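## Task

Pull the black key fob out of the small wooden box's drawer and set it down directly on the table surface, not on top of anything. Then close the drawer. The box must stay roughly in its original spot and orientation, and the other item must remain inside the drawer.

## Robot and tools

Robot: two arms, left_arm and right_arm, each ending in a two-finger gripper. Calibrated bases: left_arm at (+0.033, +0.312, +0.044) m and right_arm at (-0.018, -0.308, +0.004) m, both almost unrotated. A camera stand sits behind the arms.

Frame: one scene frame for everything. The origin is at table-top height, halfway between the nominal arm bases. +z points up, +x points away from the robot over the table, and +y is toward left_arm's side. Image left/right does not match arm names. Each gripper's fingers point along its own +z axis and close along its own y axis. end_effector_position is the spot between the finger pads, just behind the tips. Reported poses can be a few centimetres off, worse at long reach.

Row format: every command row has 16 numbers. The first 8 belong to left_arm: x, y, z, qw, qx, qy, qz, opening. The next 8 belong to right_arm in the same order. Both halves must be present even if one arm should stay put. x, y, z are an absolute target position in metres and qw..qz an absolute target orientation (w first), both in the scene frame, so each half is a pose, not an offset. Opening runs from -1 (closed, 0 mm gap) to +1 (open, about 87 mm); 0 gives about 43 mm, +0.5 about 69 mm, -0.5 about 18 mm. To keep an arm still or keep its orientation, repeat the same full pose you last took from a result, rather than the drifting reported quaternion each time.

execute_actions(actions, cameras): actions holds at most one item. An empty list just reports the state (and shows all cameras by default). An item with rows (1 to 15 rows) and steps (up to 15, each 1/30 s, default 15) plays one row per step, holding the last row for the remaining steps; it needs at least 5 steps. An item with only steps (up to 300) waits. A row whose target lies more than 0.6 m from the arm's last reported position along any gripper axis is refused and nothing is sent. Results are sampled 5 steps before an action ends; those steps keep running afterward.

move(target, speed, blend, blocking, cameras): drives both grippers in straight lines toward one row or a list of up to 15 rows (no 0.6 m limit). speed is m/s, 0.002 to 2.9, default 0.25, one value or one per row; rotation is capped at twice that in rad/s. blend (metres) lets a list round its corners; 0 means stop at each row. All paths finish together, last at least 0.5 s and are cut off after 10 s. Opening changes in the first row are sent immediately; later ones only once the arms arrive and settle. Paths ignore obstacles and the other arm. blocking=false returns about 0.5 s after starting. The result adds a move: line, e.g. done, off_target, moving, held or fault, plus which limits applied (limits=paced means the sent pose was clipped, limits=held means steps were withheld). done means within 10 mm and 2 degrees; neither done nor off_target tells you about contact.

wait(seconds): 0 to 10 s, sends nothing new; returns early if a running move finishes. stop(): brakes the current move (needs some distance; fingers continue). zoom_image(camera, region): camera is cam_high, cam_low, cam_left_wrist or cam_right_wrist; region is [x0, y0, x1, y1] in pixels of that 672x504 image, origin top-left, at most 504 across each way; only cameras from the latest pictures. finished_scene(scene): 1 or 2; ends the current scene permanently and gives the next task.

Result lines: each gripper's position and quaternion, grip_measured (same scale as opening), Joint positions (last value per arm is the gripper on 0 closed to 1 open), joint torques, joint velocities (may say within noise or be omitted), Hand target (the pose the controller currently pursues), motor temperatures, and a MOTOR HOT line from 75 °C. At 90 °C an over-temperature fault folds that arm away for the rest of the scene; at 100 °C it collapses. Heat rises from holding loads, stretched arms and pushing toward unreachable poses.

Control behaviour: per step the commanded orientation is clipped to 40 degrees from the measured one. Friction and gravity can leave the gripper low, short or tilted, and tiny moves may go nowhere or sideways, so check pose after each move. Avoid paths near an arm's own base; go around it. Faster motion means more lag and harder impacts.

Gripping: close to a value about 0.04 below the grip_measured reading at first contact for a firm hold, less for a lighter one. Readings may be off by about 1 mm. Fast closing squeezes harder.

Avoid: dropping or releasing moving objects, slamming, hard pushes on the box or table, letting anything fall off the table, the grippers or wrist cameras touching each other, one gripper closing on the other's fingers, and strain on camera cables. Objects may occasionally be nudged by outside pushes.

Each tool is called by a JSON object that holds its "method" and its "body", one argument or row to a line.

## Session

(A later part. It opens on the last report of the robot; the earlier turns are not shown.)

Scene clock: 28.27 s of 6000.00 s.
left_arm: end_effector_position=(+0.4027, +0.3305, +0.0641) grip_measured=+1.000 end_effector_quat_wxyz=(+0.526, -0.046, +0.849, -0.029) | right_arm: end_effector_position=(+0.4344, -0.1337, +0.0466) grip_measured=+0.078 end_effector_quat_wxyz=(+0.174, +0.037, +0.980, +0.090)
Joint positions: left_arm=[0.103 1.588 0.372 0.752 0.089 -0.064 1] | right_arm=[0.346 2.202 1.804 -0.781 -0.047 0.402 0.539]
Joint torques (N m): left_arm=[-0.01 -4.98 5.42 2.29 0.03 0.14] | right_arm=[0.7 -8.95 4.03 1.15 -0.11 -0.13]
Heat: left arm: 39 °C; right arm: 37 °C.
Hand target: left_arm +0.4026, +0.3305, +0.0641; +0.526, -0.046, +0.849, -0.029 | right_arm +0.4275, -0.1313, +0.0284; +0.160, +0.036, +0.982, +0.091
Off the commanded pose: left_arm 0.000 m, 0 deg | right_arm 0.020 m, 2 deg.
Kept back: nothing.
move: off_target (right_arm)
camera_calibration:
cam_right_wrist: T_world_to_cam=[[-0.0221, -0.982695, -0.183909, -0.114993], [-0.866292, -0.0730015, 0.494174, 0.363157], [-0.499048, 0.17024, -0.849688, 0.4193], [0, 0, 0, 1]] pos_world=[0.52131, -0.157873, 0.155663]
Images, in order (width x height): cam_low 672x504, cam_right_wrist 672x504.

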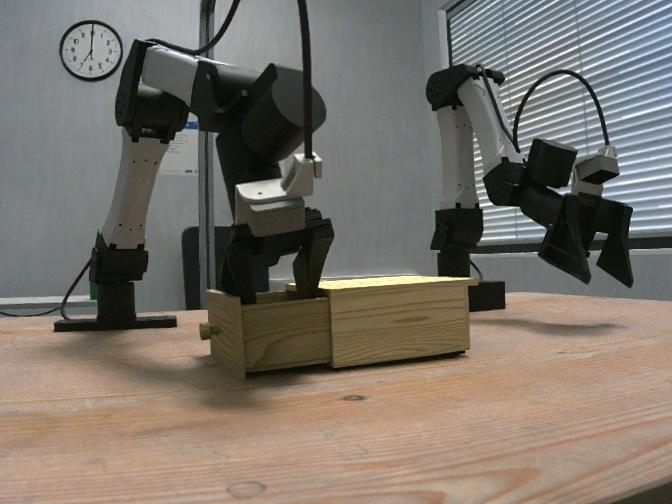

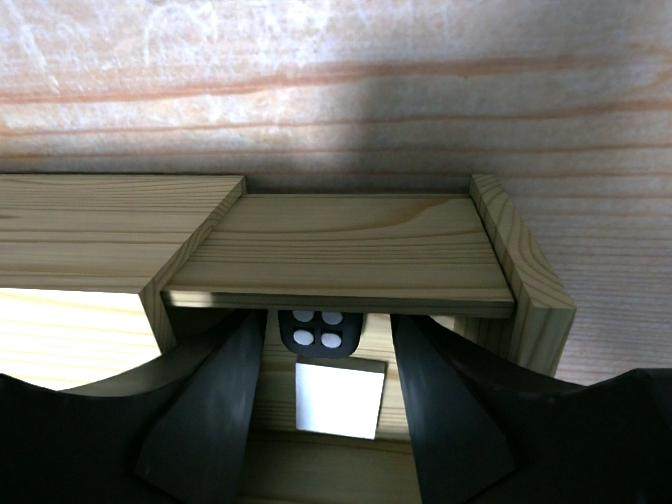

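{"method": "move", "body": {
  "target": [
    [0.4027,0.3305,0.0641,0.526,-0.046,0.849,-0.029,1,0.432,-0.131,0.046,0.165,0.036,0.982,0.091,0.08],
    [0.4027,0.3305,0.0641,0.526,-0.046,0.849,-0.029,1,0.432,-0.131,0.046,0.165,0.036,0.982,0.091,-0.08]
  ],
  "speed": 0.04,
  "cameras": ["cam_low","cam_right_wrist"]
}}

Scene clock: 29.70 s of 6000.00 s.
left_arm: end_effector_position=(+0.4027, +0.3305, +0.0641) grip_measured=+1.000 end_effector_quat_wxyz=(+0.526, -0.046, +0.849, -0.029) | right_arm: end_effector_position=(+0.4312, -0.1347, +0.0474) grip_measured=-0.080 end_effector_quat_wxyz=(+0.168, +0.038, +0.981, +0.088)
Joint positions: left_arm=[0.103 1.588 0.372 0.752 0.089 -0.064 1] | right_arm=[0.346 2.201 1.811 -0.802 -0.047 0.402 0.46]
Joint torques (N m): left_arm=[-0.01 -5.01 5.38 2.31 0.02 0.14] | right_arm=[0.38 -9.21 9.31 0.81 -0.09 -0.12]
Heat: left arm: 39 °C; right arm: 37 °C.
Hand target: left_arm +0.4026, +0.3305, +0.0641; +0.526, -0.046, +0.849, -0.029 | right_arm +0.4320, -0.1311, +0.0460; +0.165, +0.036, +0.981, +0.091
Off the commanded pose: left_arm 0.000 m, 0 deg | right_arm 0.004 m, 1 deg.
Kept back: nothing.
move: done
camera_calibration:
cam_right_wrist: T_world_to_cam=[[-0.0245386, -0.983491, -0.179288, -0.115156], [-0.859596, -0.0708033, 0.506045, 0.356859], [-0.510384, 0.166533, -0.843667, 0.422717], [0, 0, 0, 1]] pos_world=[0.519676, -0.158384, 0.1554]
Images, in order (width x height): cam_low 672x504, cam_right_wrist 672x504.

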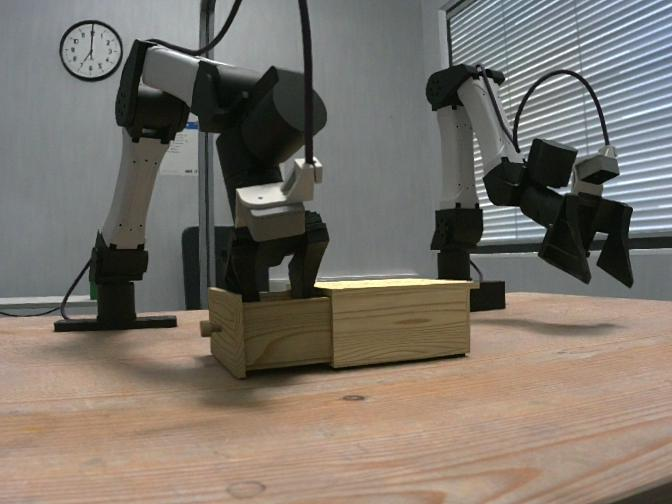

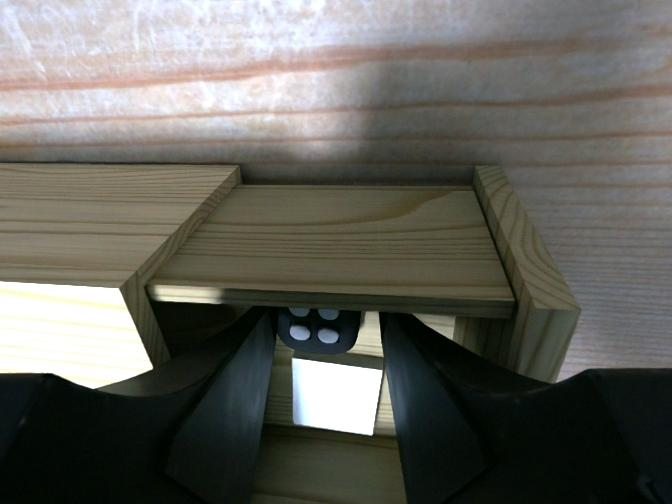

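{"method": "move", "body": {
  "target": [
    [0.4027,0.3305,0.0641,0.526,-0.046,0.849,-0.029,1,0.432,-0.131,0.046,0.165,0.036,0.982,0.091,-0.18],
    [0.4027,0.3305,0.0641,0.526,-0.046,0.849,-0.029,1,0.432,-0.131,0.046,0.165,0.036,0.982,0.091,-0.32]
  ],
  "speed": 0.04,
  "cameras": ["cam_low","cam_right_wrist"]
}}

Scene clock: 31.83 s of 6000.00 s.
left_arm: end_effector_position=(+0.4027, +0.3305, +0.0641) grip_measured=+1.000 end_effector_quat_wxyz=(+0.526, -0.046, +0.849, -0.029) | right_arm: end_effector_position=(+0.4308, -0.1338, +0.0475) grip_measured=-0.319 end_effector_quat_wxyz=(+0.167, +0.037, +0.981, +0.090)
Joint positions: left_arm=[0.103 1.588 0.372 0.752 0.089 -0.064 1] | right_arm=[0.346 2.201 1.811 -0.802 -0.053 0.402 0.34]
Joint torques (N m): left_arm=[0.01 -4.97 5.44 2.28 0.02 0.15] | right_arm=[0.5 -9.28 9.46 0.83 -0.04 -0.11]
Heat: left arm: 39 °C; right arm: 37 °C.
Hand target: left_arm +0.4026, +0.3305, +0.0641; +0.526, -0.046, +0.849, -0.029 | right_arm +0.4319, -0.1311, +0.0460; +0.165, +0.036, +0.981, +0.091
Off the commanded pose: left_arm 0.000 m, 0 deg | right_arm 0.003 m, 0 deg.
Kept back: nothing.
move: done
camera_calibration:
cam_right_wrist: T_world_to_cam=[[-0.0231348, -0.982621, -0.184175, -0.11453], [-0.858414, -0.0749037, 0.507459, 0.355326], [-0.512436, 0.169838, -0.841763, 0.423663], [0, 0, 0, 1]] pos_world=[0.519468, -0.157878, 0.155217]
Images, in order (width x height): cam_low 672x504, cam_right_wrist 672x504.

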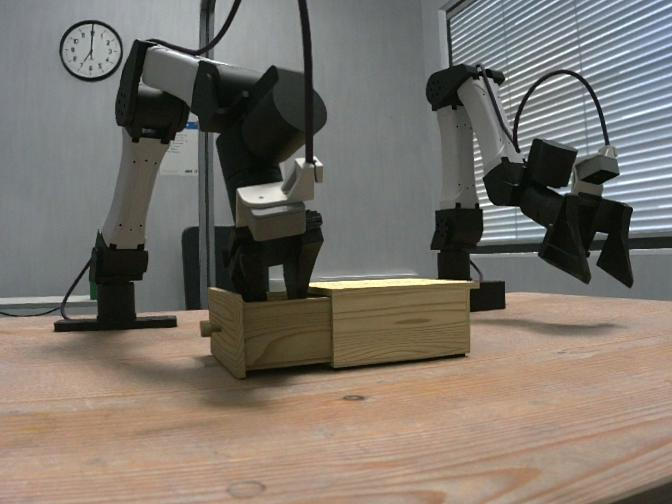

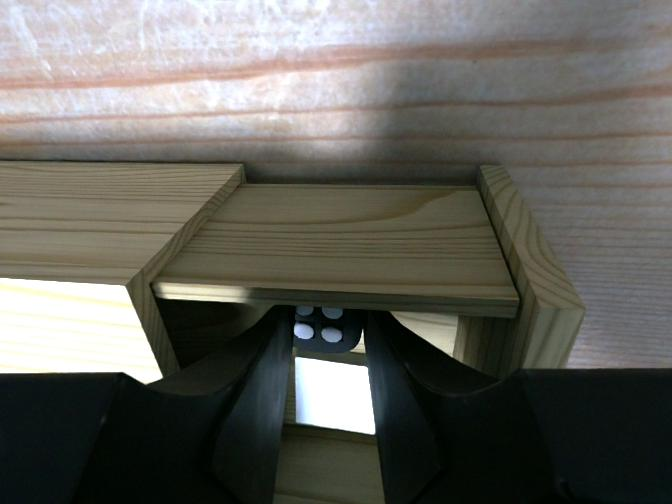

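{"method": "move", "body": {
  "target": [
    [0.4027,0.3305,0.0641,0.526,-0.046,0.849,-0.029,1,0.432,-0.131,0.046,0.165,0.036,0.982,0.091,-0.42],
    [0.4027,0.3305,0.0641,0.526,-0.046,0.849,-0.029,1,0.432,-0.131,0.046,0.165,0.036,0.982,0.091,-0.55]
  ],
  "speed": 0.04,
  "cameras": ["cam_low","cam_right_wrist"]
}}

Scene clock: 33.77 s of 6000.00 s.
left_arm: end_effector_position=(+0.4027, +0.3305, +0.0641) grip_measured=+1.000 end_effector_quat_wxyz=(+0.526, -0.046, +0.849, -0.029) | right_arm: end_effector_position=(+0.4315, -0.1343, +0.0487) grip_measured=-0.549 end_effector_quat_wxyz=(+0.168, +0.038, +0.981, +0.088)
Joint positions: left_arm=[0.103 1.588 0.372 0.752 0.089 -0.064 1] | right_arm=[0.346 2.201 1.815 -0.806 -0.048 0.402 0.225]
Joint torques (N m): left_arm=[0.02 -5.01 5.37 2.29 0.02 0.15] | right_arm=[0.4 -9.28 8.95 0.86 -0.03 -0.16]
Heat: left arm: 39 °C; right arm: 37 °C.
Hand target: left_arm +0.4026, +0.3305, +0.0641; +0.526, -0.046, +0.849, -0.029 | right_arm +0.4320, -0.1311, +0.0460; +0.165, +0.036, +0.981, +0.091
Off the commanded pose: left_arm 0.000 m, 0 deg | right_arm 0.004 m, 0 deg.
Kept back: nothing.
move: done
camera_calibration:
cam_right_wrist: T_world_to_cam=[[-0.0239081, -0.983225, -0.180825, -0.114782], [-0.859702, -0.0720956, 0.505682, 0.356344], [-0.510236, 0.167546, -0.843557, 0.423865], [0, 0, 0, 1]] pos_world=[0.519876, -0.158183, 0.156602]
Images, in order (width x height): cam_low 672x504, cam_right_wrist 672x504.

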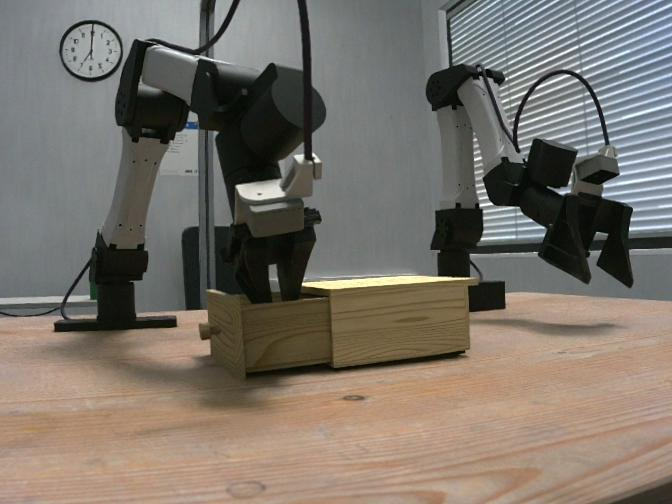

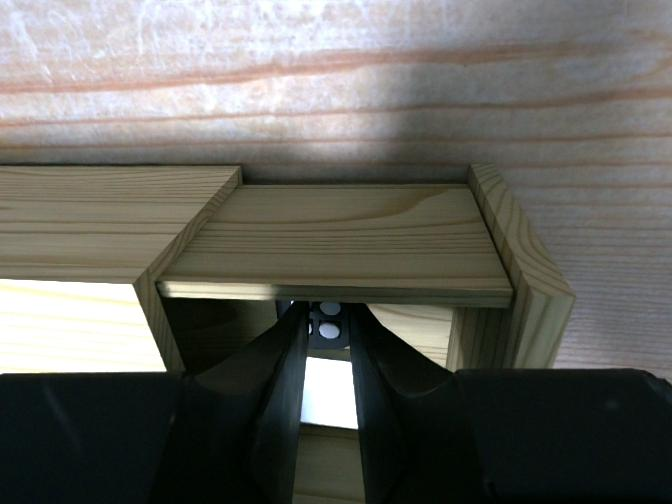

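{"method": "move", "body": {
  "target": [
    [0.4027,0.3305,0.0641,0.526,-0.046,0.849,-0.029,1,0.432,-0.152,0.045,0.165,0.036,0.982,0.091,-0.55]
  ],
  "speed": 0.06
}}

{"method": "move", "body": {
  "target": [
    [0.4027,0.3305,0.0641,0.526,-0.046,0.849,-0.029,1,0.432,-0.142,0.115,0.155,0,0.988,0,-0.5]
  ],
  "speed": 0.12,
  "cameras": ["cam_low","cam_right_wrist","cam_high"]
}}

Scene clock: 34.87 s of 6000.00 s.
left_arm: end_effector_position=(+0.4027, +0.3305, +0.0641) grip_measured=+1.000 end_effector_quat_wxyz=(+0.526, -0.046, +0.849, -0.029) | right_arm: end_effector_position=(+0.4329, -0.1425, +0.0465) grip_measured=-0.550 end_effector_quat_wxyz=(+0.162, +0.039, +0.981, +0.102)
Joint positions: left_arm=[0.103 1.588 0.372 0.752 0.089 -0.064 1] | right_arm=[0.316 2.201 1.804 -0.797 -0.088 0.382 0.225]
Joint torques (N m): left_arm=[0.06 -4.98 5.45 2.29 0.02 0.14] | right_arm=[-0.96 -11.02 5.86 0.9 0.16 -0.36]
Heat: left arm: 39 °C; right arm: 38 °C.
Hand target: left_arm +0.4026, +0.3305, +0.0641; +0.526, -0.046, +0.849, -0.029 | right_arm +0.4319, -0.1520, +0.0449; +0.164, +0.036, +0.982, +0.091
Off the commanded pose: left_arm 0.000 m, 0 deg | right_arm 0.010 m, 1 deg.
Kept back: nothing.
move: done

Scene clock: 36.37 s of 6000.00 s.
left_arm: end_effector_position=(+0.4027, +0.3305, +0.0641) grip_measured=+1.000 end_effector_quat_wxyz=(+0.526, -0.046, +0.849, -0.029) | right_arm: end_effector_position=(+0.4280, -0.1436, +0.1162) grip_measured=-0.500 end_effector_quat_wxyz=(+0.153, +0.005, +0.988, +0.006)
Joint positions: left_arm=[0.103 1.588 0.372 0.752 0.089 -0.064 1] | right_arm=[0.387 2.291 2.256 -1.245 0.097 0.354 0.25]
Joint torques (N m): left_arm=[0.06 -5.03 5.41 2.31 0.04 0.15] | right_arm=[0.65 -8.92 10.91 0.65 0.18 -0.21]
Heat: left arm: 39 °C; right arm: 38 °C.
Hand target: left_arm +0.4026, +0.3305, +0.0641; +0.526, -0.046, +0.849, -0.029 | right_arm +0.4318, -0.1420, +0.1150; +0.156, +0.000, +0.988, +0.000
Off the commanded pose: left_arm 0.000 m, 0 deg | right_arm 0.005 m, 1 deg.
Kept back: nothing.
move: done
camera_calibration:
cam_right_wrist: T_world_to_cam=[[0.0112727, -0.999902, -0.00835659, -0.149253], [-0.840739, -0.0140019, 0.54126, 0.314579], [-0.541324, 0.000924224, -0.840814, 0.469705], [0, 0, 0, 1]] pos_world=[0.520424, -0.145268, 0.223418]
Images, in order (width x height): cam_high 672x504, cam_low 672x504, cam_right_wrist 672x504.

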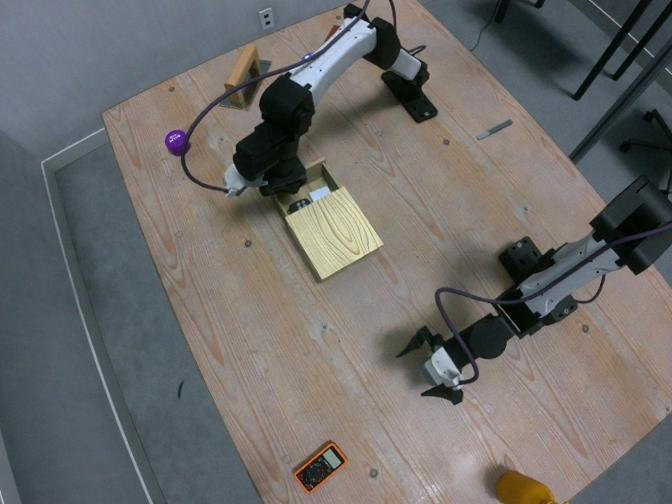

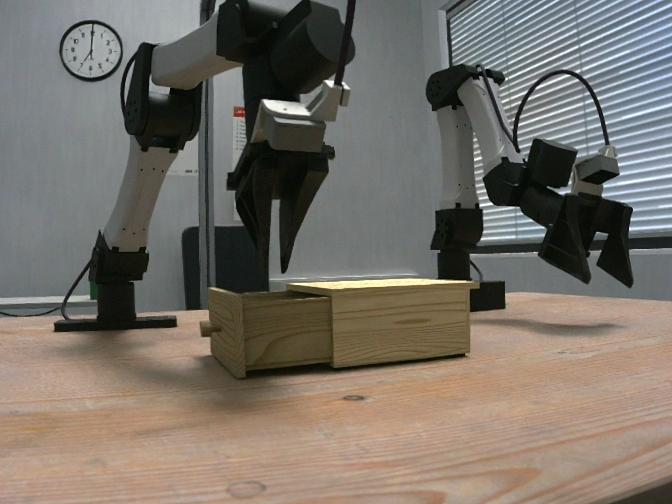

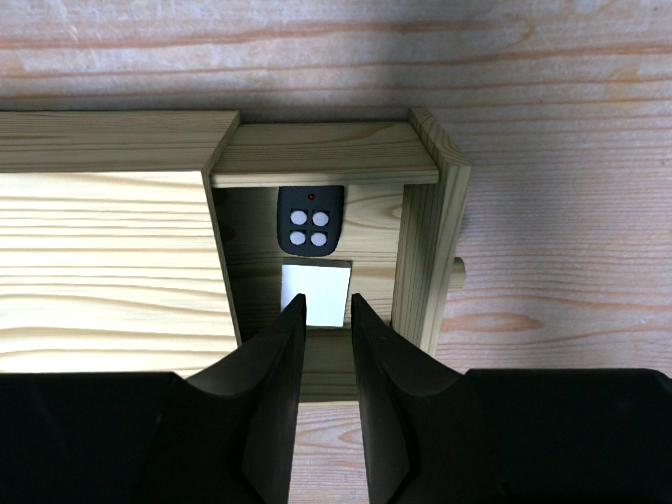

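{"method": "move", "body": {
  "target": [
    [0.4027,0.3305,0.0641,0.526,-0.046,0.849,-0.029,1,0.431,-0.131,0.095,0.158,0.018,0.986,0.046,0.0]
  ],
  "speed": 0.12,
  "cameras": ["cam_right_wrist"]
}}

{"method": "move", "body": {
  "target": [
    [0.4027,0.3305,0.0641,0.526,-0.046,0.849,-0.029,1,0.433,-0.130,0.065,0.158,0.018,0.986,0.046,0.0]
  ],
  "speed": 0.08,
  "cameras": ["cam_low","cam_right_wrist"]
}}

Scene clock: 38.17 s of 6000.00 s.
left_arm: end_effector_position=(+0.4027, +0.3305, +0.0641) grip_measured=+1.000 end_effector_quat_wxyz=(+0.526, -0.046, +0.849, -0.029) | right_arm: end_effector_position=(+0.4262, -0.1322, +0.0807) grip_measured=+0.000 end_effector_quat_wxyz=(+0.137, +0.011, +0.990, +0.033)
Joint positions: left_arm=[0.103 1.588 0.372 0.752 0.089 -0.064 1] | right_arm=[0.387 2.291 2.115 -1.113 0.037 0.374 0.5]
Joint torques (N m): left_arm=[0.03 -4.98 5.42 2.3 0.02 0.15] | right_arm=[-0.43 -13.3 7.04 0.87 -0.04 -0.1]
Heat: left arm: 39 °C; right arm: 38 °C.
Hand target: left_arm +0.4026, +0.3305, +0.0641; +0.526, -0.046, +0.849, -0.029 | right_arm +0.4308, -0.1310, +0.0951; +0.158, +0.018, +0.986, +0.046
Off the commanded pose: left_arm 0.000 m, 0 deg | right_arm 0.015 m, 3 deg.
Kept back: nothing.
move: off_target (right_arm)
camera_calibration:
cam_right_wrist: T_world_to_cam=[[0.00750169, -0.997911, -0.0641677, -0.131785], [-0.823813, -0.0425405, 0.565263, 0.31962], [-0.566812, 0.0486217, -0.822411, 0.454564], [0, 0, 0, 1]] pos_world=[0.521948, -0.140014, 0.184713]
Images, in order (width x height): cam_right_wrist 672x504.

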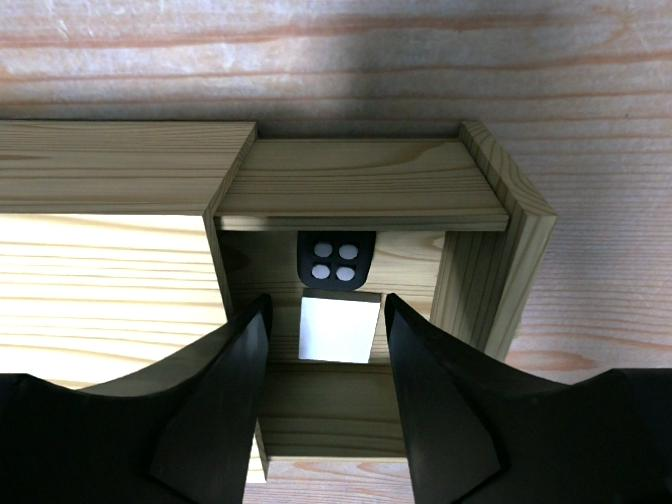

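Scene clock: 38.93 s of 6000.00 s.
left_arm: end_effector_position=(+0.4027, +0.3305, +0.0641) grip_measured=+1.000 end_effector_quat_wxyz=(+0.526, -0.046, +0.849, -0.029) | right_arm: end_effector_position=(+0.4245, -0.1338, +0.0530) grip_measured=+0.000 end_effector_quat_wxyz=(+0.133, +0.012, +0.991, +0.031)
Joint positions: left_arm=[0.103 1.588 0.372 0.752 0.089 -0.064 1] | right_arm=[0.385 2.291 2.006 -1.015 0.037 0.375 0.5]
Joint torques (N m): left_arm=[0.05 -5.09 5.42 2.3 0.02 0.15] | right_arm=[-0.13 -12.89 6.99 0.98 -0.06 -0.04]
Heat: left arm: 39 °C; right arm: 38 °C.
Hand target: left_arm +0.4026, +0.3305, +0.0641; +0.526, -0.046, +0.849, -0.029 | right_arm +0.4327, -0.1301, +0.0653; +0.158, +0.018, +0.986, +0.046
Off the commanded pose: left_arm 0.000 m, 0 deg | right_arm 0.015 m, 3 deg.
Kept back: nothing.
move: off_target (right_arm)
camera_calibration:
cam_right_wrist: T_world_to_cam=[[0.00477107, -0.998116, -0.0611758, -0.134082], [-0.818522, -0.0390415, 0.573147, 0.331541], [-0.574456, 0.0473392, -0.817166, 0.433654], [0, 0, 0, 1]] pos_world=[0.521128, -0.141414, 0.156142]
Images, in order (width x height): cam_low 672x504, cam_right_wrist 672x504.

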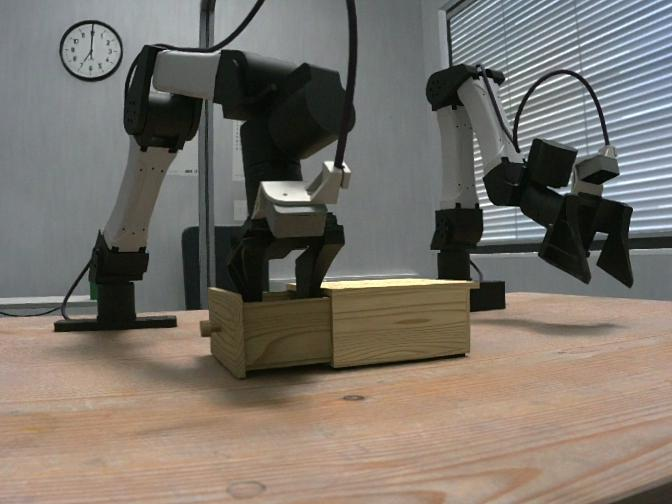

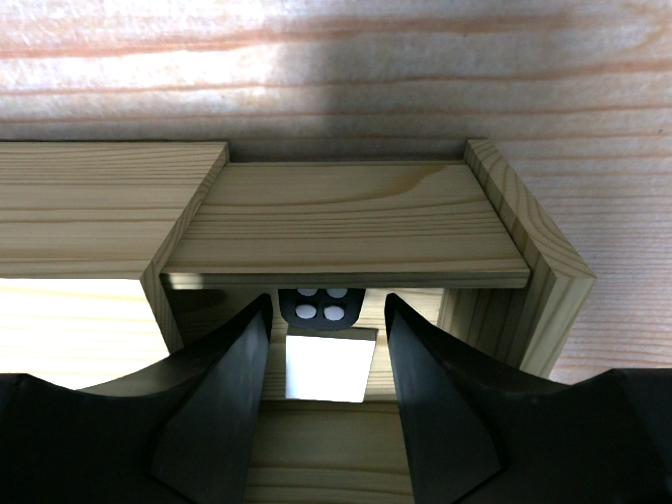

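{"method": "move", "body": {
  "target": [
    [0.4027,0.3305,0.0641,0.526,-0.046,0.849,-0.029,1,0.440,-0.127,0.049,0.158,0.018,0.986,0.046,0.0]
  ],
  "speed": 0.06,
  "cameras": ["cam_low","cam_right_wrist"]
}}

{"method": "zoom_image", "body": {
  "camera": "cam_low",
  "region": [180, 200, 480, 400]
}}

Scene clock: 39.90 s of 6000.00 s.
left_arm: end_effector_position=(+0.4027, +0.3305, +0.0641) grip_measured=+1.000 end_effector_quat_wxyz=(+0.526, -0.046, +0.849, -0.029) | right_arm: end_effector_position=(+0.4315, -0.1330, +0.0539) grip_measured=+0.000 end_effector_quat_wxyz=(+0.146, +0.014, +0.989, +0.035)
Joint positions: left_arm=[0.103 1.588 0.372 0.752 0.089 -0.064 1] | right_arm=[0.382 2.291 2.006 -0.987 0.038 0.375 0.5]
Joint torques (N m): left_arm=[0.03 -4.93 5.39 2.3 0.03 0.14] | right_arm=[0.24 -9.84 7.32 1.18 -0.07 -0.02]
Heat: left arm: 39 °C; right arm: 38 °C.
Hand target: left_arm +0.4026, +0.3305, +0.0641; +0.526, -0.046, +0.849, -0.029 | right_arm +0.4396, -0.1271, +0.0493; +0.158, +0.018, +0.986, +0.046
Off the commanded pose: left_arm 0.000 m, 0 deg | right_arm 0.011 m, 2 deg.
Kept back: nothing.
move: off_target (right_arm)
camera_calibration:
cam_right_wrist: T_world_to_cam=[[0.00301436, -0.997596, -0.069226, -0.132078], [-0.833435, -0.0407616, 0.551113, 0.344167], [-0.55261, 0.0560341, -0.831554, 0.430974], [0, 0, 0, 1]] pos_world=[0.5254, -0.141881, 0.15956]
Images, in order (width x height): cam_low 672x504, cam_right_wrist 672x504.

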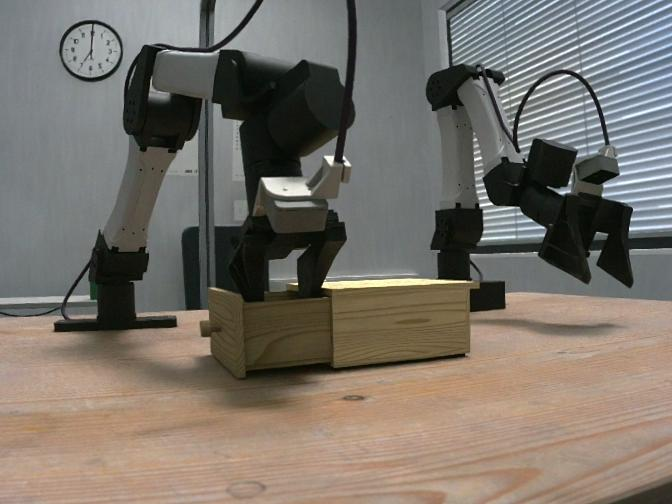

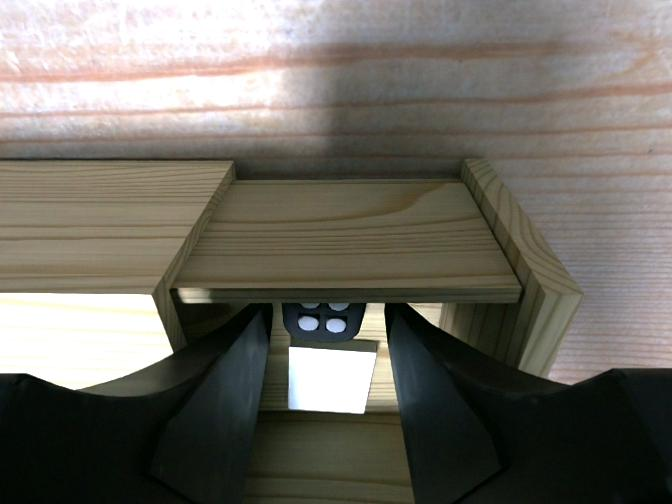

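Scaled by 1.680 from the camera's 672x504 image, which has a finer 960x720 frame.

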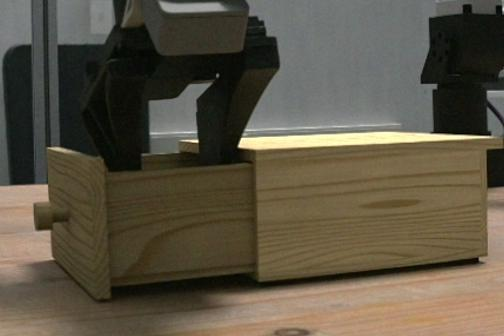

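{"method": "move", "body": {
  "target": [
    [0.4027,0.3305,0.0641,0.526,-0.046,0.849,-0.029,1,0.438,-0.129,0.037,0.158,0.018,0.986,0.046,0.0]
  ],
  "speed": 0.05,
  "cameras": ["cam_low","cam_right_wrist"]
}}

{"method": "zoom_image", "body": {
  "camera": "cam_low",
  "region": [180, 200, 480, 400]
}}

Scene clock: 42.80 s of 6000.00 s.
left_arm: end_effector_position=(+0.4027, +0.3305, +0.0641) grip_measured=+1.000 end_effector_quat_wxyz=(+0.526, -0.046, +0.849, -0.029) | right_arm: end_effector_position=(+0.4334, -0.1372, +0.0419) grip_measured=-0.001 end_effector_quat_wxyz=(+0.148, +0.018, +0.988, +0.034)
Joint positions: left_arm=[0.103 1.588 0.372 0.752 0.089 -0.064 1] | right_arm=[0.374 2.291 1.958 -0.935 0.041 0.375 0.5]
Joint torques (N m): left_arm=[0.03 -4.98 5.38 2.3 0.03 0.13] | right_arm=[0.84 -10.3 6.27 1.19 -0.11 -0.04]
Motor temperatures (°C): left_arm=[26 38 39 39 25 28 24] | right_arm=[25 39 34 32 28 29 29]
Heat: left arm: 39 °C; right arm: 39 °C.
Hand target: left_arm +0.4026, +0.3305, +0.0641; +0.526, -0.046, +0.849, -0.029 | right_arm +0.4377, -0.1290, +0.0372; +0.157, +0.018, +0.986, +0.046
Off the commanded pose: left_arm 0.000 m, 0 deg | right_arm 0.011 m, 2 deg.
Kept back: nothing.
move: off_target (right_arm)
camera_calibration:
cam_right_wrist: T_world_to_cam=[[-0.00592769, -0.997673, -0.0679279, -0.133239], [-0.836503, -0.0322739, 0.547011, 0.354865], [-0.54793, 0.0600644, -0.834365, 0.420805], [0, 0, 0, 1]] pos_world=[0.526627, -0.146751, 0.14794]
Images, in order (width x height): cam_low 672x504, cam_right_wrist 672x504.

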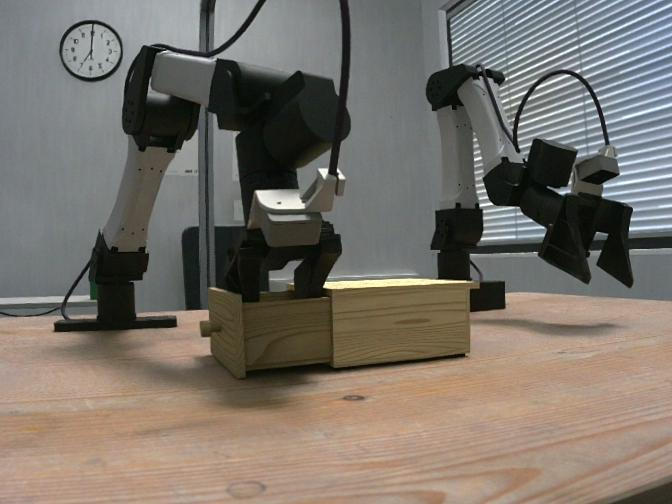

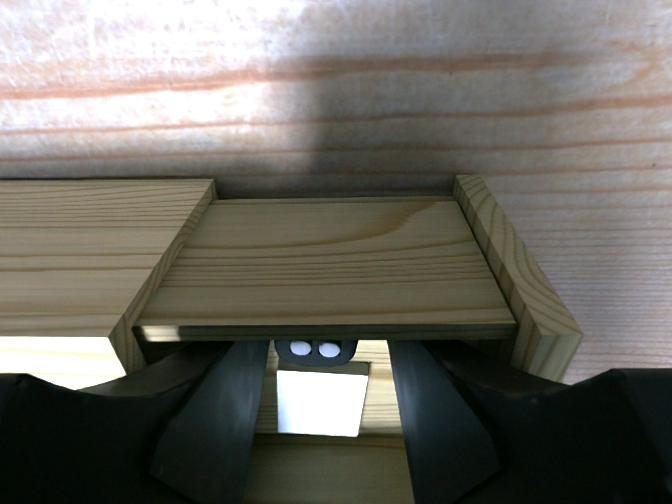

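Scaled by 1.680 from the camera's 672x504 image, which has a finer 960x720 frame.

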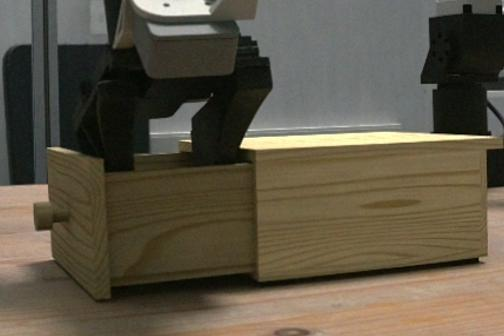

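{"method": "move", "body": {
  "target": [
    [0.4027,0.3305,0.0641,0.526,-0.046,0.849,-0.029,1,0.438,-0.129,0.038,0.158,0.018,0.986,0.046,-0.15],
    [0.4027,0.3305,0.0641,0.526,-0.046,0.849,-0.029,1,0.438,-0.129,0.038,0.158,0.018,0.986,0.046,-0.28]
  ],
  "speed": 0.05,
  "cameras": ["cam_low","cam_right_wrist"]
}}

Scene clock: 44.93 s of 6000.00 s.
left_arm: end_effector_position=(+0.4027, +0.3305, +0.0641) grip_measured=+1.000 end_effector_quat_wxyz=(+0.526, -0.046, +0.849, -0.029) | right_arm: end_effector_position=(+0.4354, -0.1358, +0.0406) grip_measured=-0.181 end_effector_quat_wxyz=(+0.152, +0.018, +0.987, +0.038)
Joint positions: left_arm=[0.103 1.588 0.372 0.752 0.089 -0.064 1] | right_arm=[0.374 2.291 1.951 -0.918 0.037 0.375 0.409]
Joint torques (N m): left_arm=[-0.02 -5 5.35 2.29 0.02 0.14] | right_arm=[0.9 -10.37 7.31 1 -0.06 -0.09]
Heat: left arm: 39 °C; right arm: 39 °C.
Hand target: left_arm +0.4026, +0.3305, +0.0641; +0.526, -0.046, +0.849, -0.029 | right_arm +0.4378, -0.1290, +0.0381; +0.158, +0.018, +0.986, +0.046
Off the commanded pose: left_arm 0.000 m, 0 deg | right_arm 0.008 m, 1 deg.
Kept back: nothing.
move: done
camera_calibration:
cam_right_wrist: T_world_to_cam=[[-0.00480879, -0.997165, -0.075089, -0.132021], [-0.841049, -0.0365863, 0.53972, 0.359007], [-0.540937, 0.065749, -0.838489, 0.418608], [0, 0, 0, 1]] pos_world=[0.527748, -0.146035, 0.147322]
Images, in order (width x height): cam_low 672x504, cam_right_wrist 672x504.

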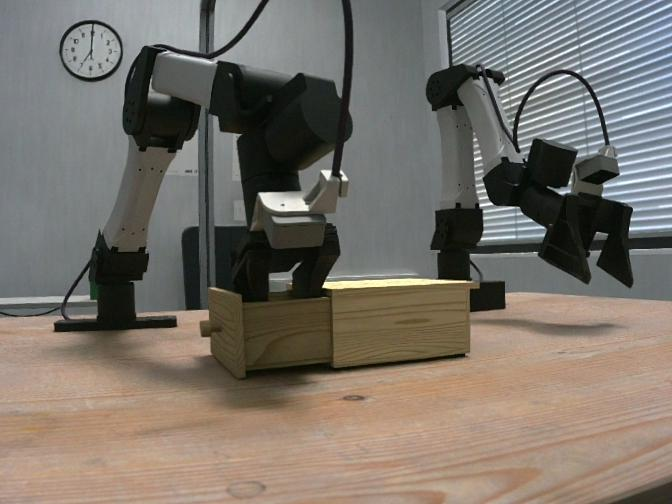

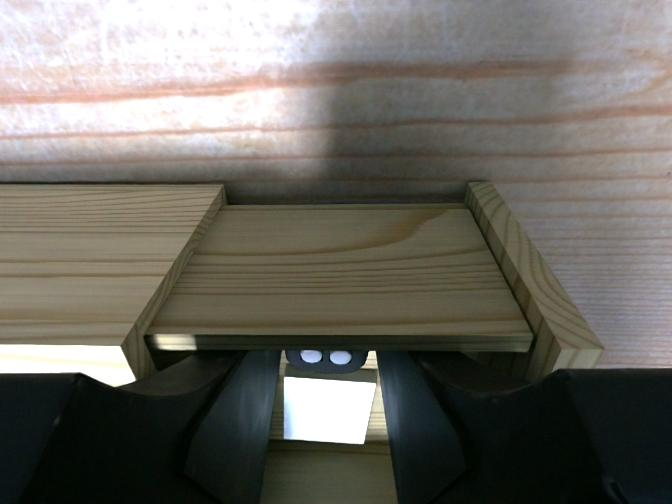

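{"method": "move", "body": {
  "target": [
    [0.4027,0.3305,0.0641,0.526,-0.046,0.849,-0.029,1,0.434,-0.135,0.08,0.158,0.018,0.986,0.046,-0.28],
    [0.4027,0.3305,0.0641,0.526,-0.046,0.849,-0.029,1,0.43,-0.145,0.19,0.158,0.018,0.986,0.046,-0.28]
  ],
  "speed": 0.1,
  "cameras": ["all"]
}}

Scene clock: 47.90 s of 6000.00 s.
left_arm: end_effector_position=(+0.4027, +0.3305, +0.0641) grip_measured=+1.000 end_effector_quat_wxyz=(+0.526, -0.046, +0.849, -0.029) | right_arm: end_effector_position=(+0.4263, -0.1438, +0.1918) grip_measured=-0.181 end_effector_quat_wxyz=(+0.174, +0.020, +0.983, +0.049)
Joint positions: left_arm=[0.103 1.588 0.372 0.752 0.089 -0.064 1] | right_arm=[0.361 2.395 2.757 -1.571 0.028 0.367 0.409]
Joint torques (N m): left_arm=[0.03 -5 5.45 2.3 0.03 0.16] | right_arm=[-0.66 -8.92 9.61 0.77 -0.06 -0.25]
Heat: left arm: 39 °C; right arm: 39 °C.
Hand target: left_arm +0.4026, +0.3305, +0.0641; +0.526, -0.046, +0.849, -0.029 | right_arm +0.4296, -0.1452, +0.1896; +0.173, +0.019, +0.983, +0.052
Off the commanded pose: left_arm 0.000 m, 0 deg | right_arm 0.004 m, 2 deg.
joint sent to its limit (right arm) — joint 4 (wrist pitch), lower limit.
Kept back: nothing.
move: done
camera_calibration:
cam_right_wrist: T_world_to_cam=[[-0.0028314, -0.995223, -0.0975853, -0.124975], [-0.863808, -0.046731, 0.501649, 0.284958], [-0.503813, 0.0857153, -0.85955, 0.532084], [0, 0, 0, 1]] pos_world=[0.513866, -0.156669, 0.302208]

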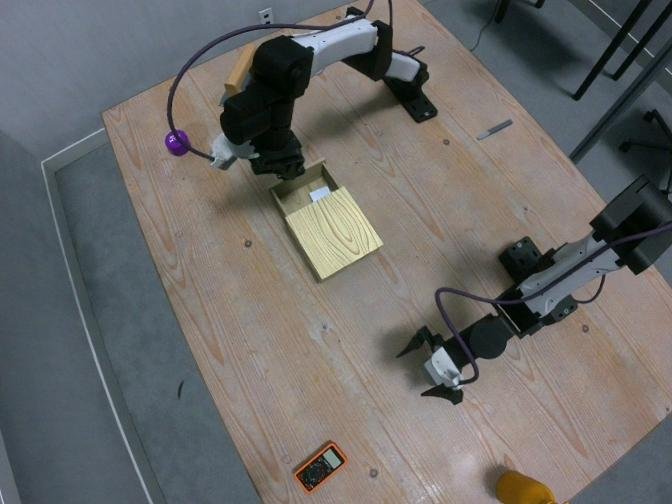

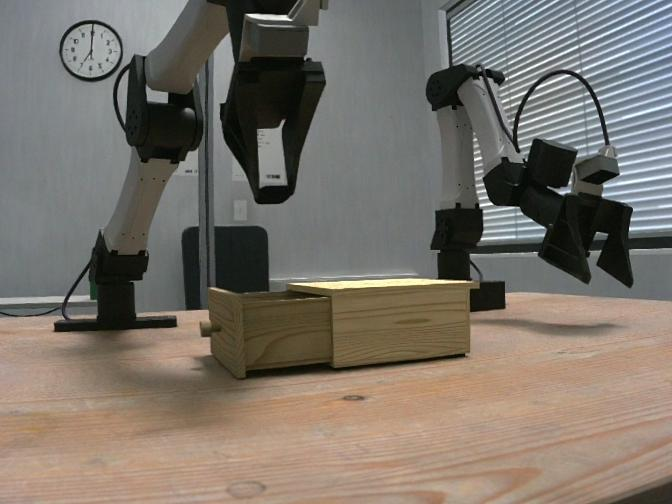

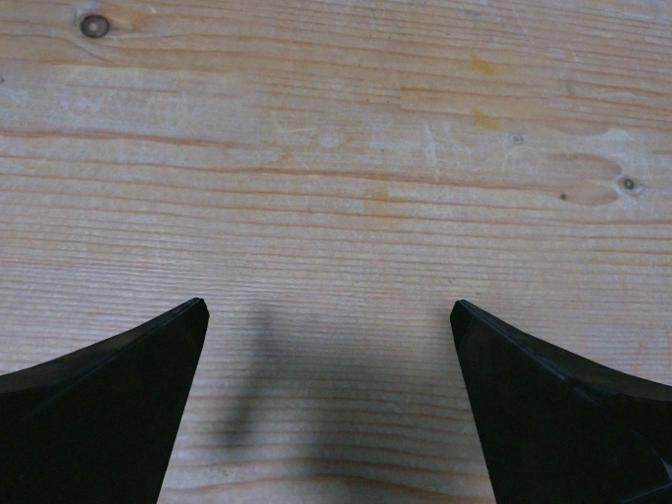

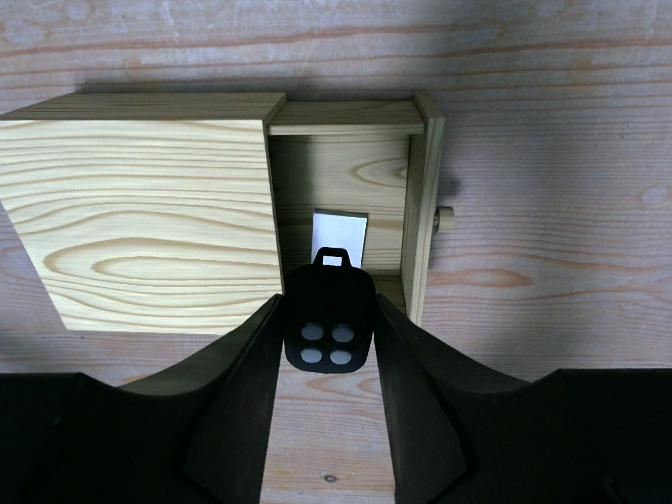

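{"method": "move", "body": {
  "target": [
    [0.4027,0.3305,0.0641,0.526,-0.046,0.849,-0.029,1,0.40,-0.36,0.17,0.158,0.018,0.986,0.046,-0.28],
    [0.4027,0.3305,0.0641,0.526,-0.046,0.849,-0.029,1,0.40,-0.36,0.07,0.158,0.018,0.986,0.046,-0.28]
  ],
  "speed": [0.2,0.1],
  "blend": [0.02,0],
  "cameras": ["cam_low","cam_high","cam_right_wrist"]
}}

Scene clock: 50.90 s of 6000.00 s.
left_arm: end_effector_position=(+0.4027, +0.3305, +0.0641) grip_measured=+1.000 end_effector_quat_wxyz=(+0.526, -0.046, +0.849, -0.029) | right_arm: end_effector_position=(+0.3933, -0.3616, +0.0519) grip_measured=-0.181 end_effector_quat_wxyz=(+0.126, +0.026, +0.991, +0.045)
Joint positions: left_arm=[0.103 1.588 0.372 0.752 0.089 -0.064 1] | right_arm=[-0.143 2.078 1.66 -0.915 -0.125 -0.105 0.409]
Joint torques (N m): left_arm=[0.03 -4.98 5.44 2.29 0.02 0.15] | right_arm=[0.38 -13 6.9 0.85 -0.19 -0.24]
Heat: left arm: 39 °C; right arm: 40 °C.
Hand target: left_arm +0.4026, +0.3305, +0.0641; +0.526, -0.046, +0.849, -0.029 | right_arm +0.3997, -0.3599, +0.0699; +0.158, +0.018, +0.986, +0.046
Off the commanded pose: left_arm 0.000 m, 0 deg | right_arm 0.019 m, 4 deg.
Kept back: nothing.
move: off_target (right_arm)
camera_calibration:
cam_right_wrist: T_world_to_cam=[[-0.0203512, -0.995481, -0.0927575, -0.348929], [-0.811552, -0.0377376, 0.58306, 0.294887], [-0.583925, 0.0871436, -0.807117, 0.443242], [0, 0, 0, 1]] pos_world=[0.491036, -0.374849, 0.153446]
Images, in order (width x height): cam_high 672x504, cam_low 672x504, cam_right_wrist 672x504.

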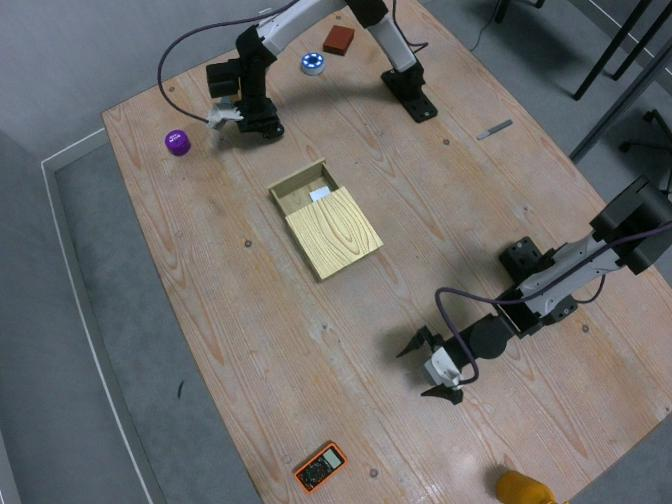

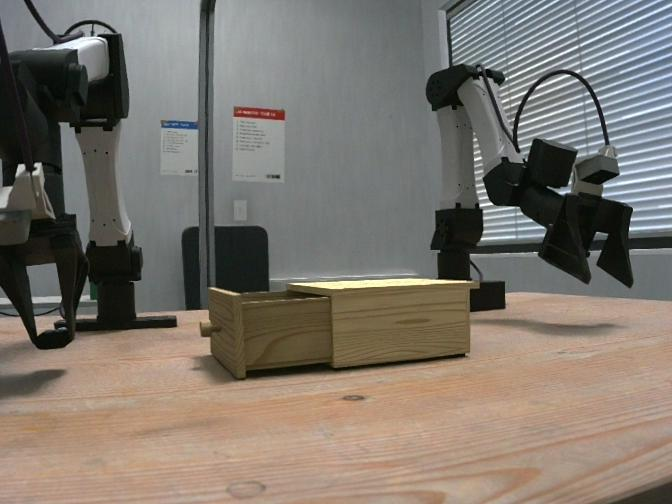

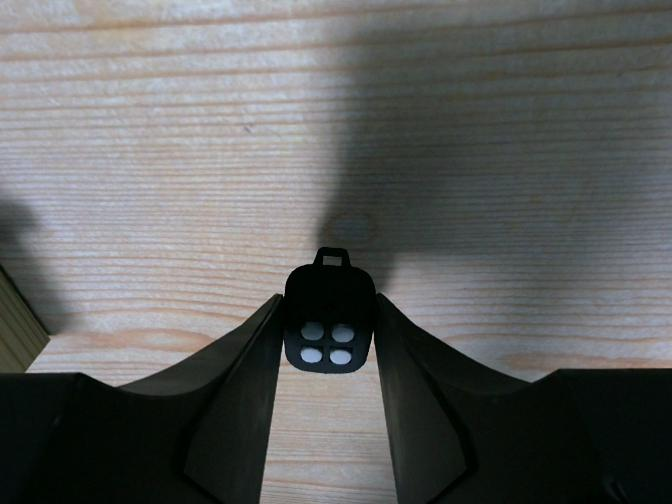

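{"method": "move", "body": {
  "target": [
    [0.4027,0.3305,0.0641,0.526,-0.046,0.849,-0.029,1,0.400,-0.36,0.050,0.158,0.018,0.986,0.046,-0.28]
  ],
  "speed": 0.05,
  "cameras": ["cam_low"]
}}

{"method": "zoom_image", "body": {
  "camera": "cam_low",
  "region": [0, 250, 200, 400]
}}

Scene clock: 52.03 s of 6000.00 s.
left_arm: end_effector_position=(+0.4027, +0.3305, +0.0641) grip_measured=+1.000 end_effector_quat_wxyz=(+0.526, -0.046, +0.849, -0.029) | right_arm: end_effector_position=(+0.3934, -0.3616, +0.0374) grip_measured=-0.181 end_effector_quat_wxyz=(+0.132, +0.026, +0.990, +0.044)
Joint positions: left_arm=[0.103 1.588 0.372 0.752 0.089 -0.064 1] | right_arm=[-0.143 2.078 1.6 -0.842 -0.125 -0.105 0.409]
Joint torques (N m): left_arm=[0.02 -5.01 5.42 2.31 0.03 0.14] | right_arm=[0.36 -11.89 6.94 0.85 -0.2 -0.26]
Heat: left arm: 39 °C; right arm: 41 °C.
Hand target: left_arm +0.4026, +0.3305, +0.0641; +0.526, -0.046, +0.849, -0.029 | right_arm +0.3998, -0.3599, +0.0501; +0.158, +0.018, +0.986, +0.046
Off the commanded pose: left_arm 0.000 m, 0 deg | right_arm 0.014 m, 3 deg.
Kept back: nothing.
move: off_target (right_arm)
Images, in order (width x height): cam_low 672x504.

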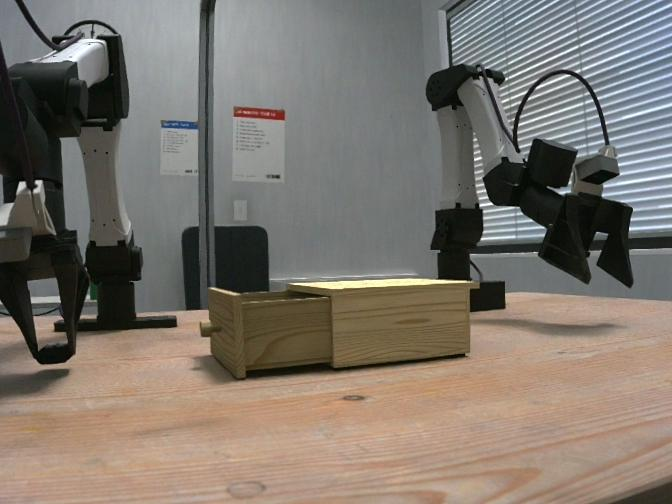

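Scaled by 2.520 from the camera's 672x504 image, which has a finer 960x720 frame.

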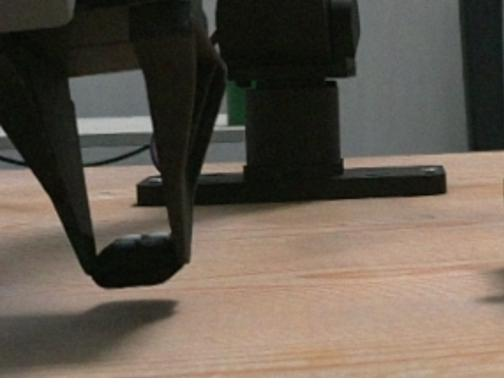

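{"method": "move", "body": {
  "target": [
    [0.4027,0.3305,0.0641,0.526,-0.046,0.849,-0.029,1,0.400,-0.36,0.036,0.158,0.018,0.986,0.046,-0.28]
  ],
  "speed": 0.05,
  "cameras": ["cam_low"]
}}

{"method": "zoom_image", "body": {
  "camera": "cam_low",
  "region": [0, 250, 200, 400]
}}

Scene clock: 53.03 s of 6000.00 s.
left_arm: end_effector_position=(+0.4027, +0.3305, +0.0641) grip_measured=+1.000 end_effector_quat_wxyz=(+0.526, -0.046, +0.849, -0.029) | right_arm: end_effector_position=(+0.3939, -0.3617, +0.0285) grip_measured=-0.181 end_effector_quat_wxyz=(+0.138, +0.026, +0.989, +0.043)
Joint positions: left_arm=[0.103 1.588 0.372 0.752 0.089 -0.064 1] | right_arm=[-0.143 2.078 1.563 -0.793 -0.125 -0.105 0.409]
Joint torques (N m): left_arm=[-0.01 -5.03 5.42 2.3 0.02 0.15] | right_arm=[0.31 -10.78 6.86 0.89 -0.19 -0.22]
Heat: left arm: 39 °C; right arm: 41 °C.
Hand target: left_arm +0.4026, +0.3305, +0.0641; +0.526, -0.046, +0.849, -0.029 | right_arm +0.3999, -0.3599, +0.0361; +0.158, +0.018, +0.986, +0.046
Off the commanded pose: left_arm 0.000 m, 0 deg | right_arm 0.010 m, 2 deg.
Kept back: nothing.
move: done
Images, in order (width x height): cam_low 672x504.

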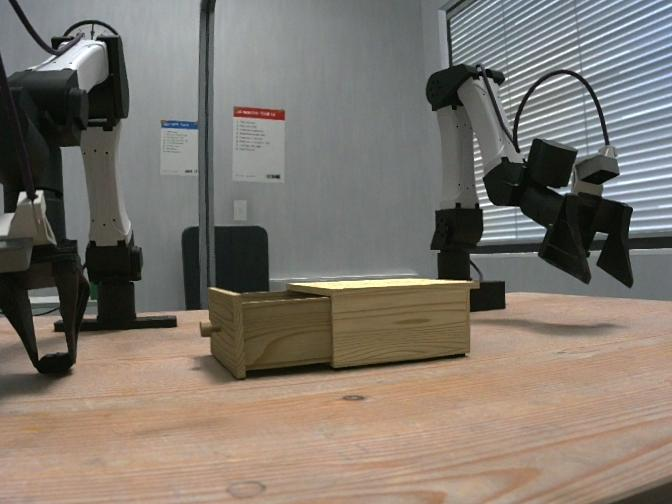

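Scaled by 2.520 from the camera's 672x504 image, which has a finer 960x720 frame.

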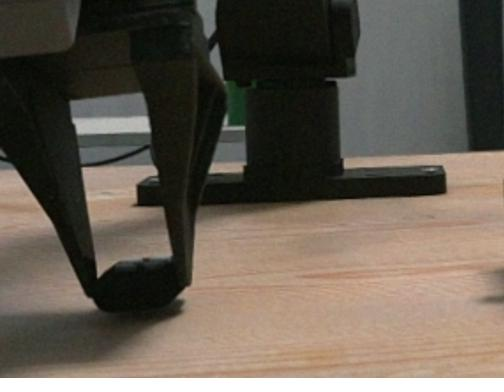

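Still ~7–9 mm up.

{"method": "move", "body": {
  "target": [
    [0.4027,0.3305,0.0641,0.526,-0.046,0.849,-0.029,1,0.400,-0.36,0.024,0.158,0.018,0.986,0.046,-0.28]
  ],
  "speed": 0.04,
  "cameras": ["cam_low"]
}}

{"method": "zoom_image", "body": {
  "camera": "cam_low",
  "region": [0, 250, 200, 400]
}}

Scene clock: 53.97 s of 6000.00 s.
left_arm: end_effector_position=(+0.4027, +0.3305, +0.0641) grip_measured=+1.000 end_effector_quat_wxyz=(+0.526, -0.046, +0.849, -0.029) | right_arm: end_effector_position=(+0.3940, -0.3616, +0.0243) grip_measured=-0.181 end_effector_quat_wxyz=(+0.141, +0.025, +0.989, +0.043)
Joint positions: left_arm=[0.103 1.588 0.372 0.752 0.089 -0.064 1] | right_arm=[-0.143 2.078 1.545 -0.77 -0.126 -0.105 0.409]
Joint torques (N m): left_arm=[0.03 -5.04 5.44 2.29 0.01 0.14] | right_arm=[0.36 -9.81 5.87 1.09 -0.19 -0.28]
Heat: left arm: 39 °C; right arm: 41 °C.
Hand target: left_arm +0.4026, +0.3305, +0.0641; +0.526, -0.046, +0.849, -0.029 | right_arm +0.4000, -0.3600, +0.0242; +0.158, +0.018, +0.986, +0.046
Off the commanded pose: left_arm 0.000 m, 0 deg | right_arm 0.006 m, 2 deg.
Kept back: nothing.
move: done
Images, in order (width x height): cam_low 672x504.

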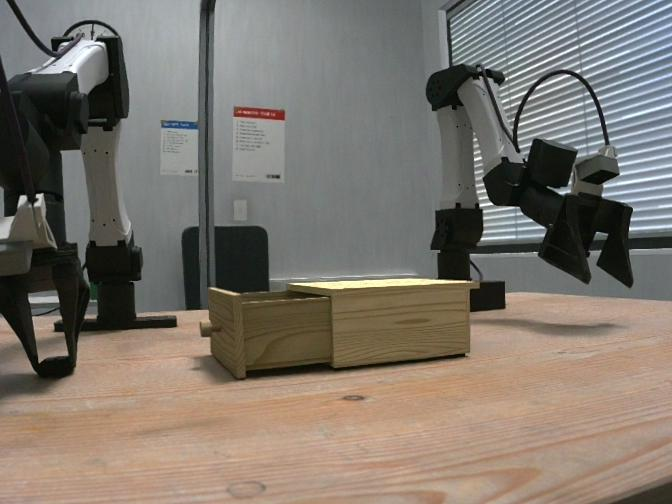

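Scaled by 2.520 from the camera's 672x504 image, which has a finer 960x720 frame.

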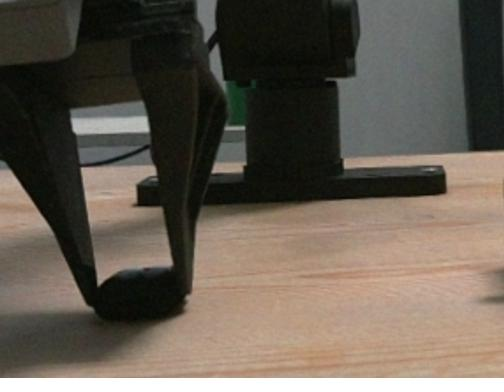

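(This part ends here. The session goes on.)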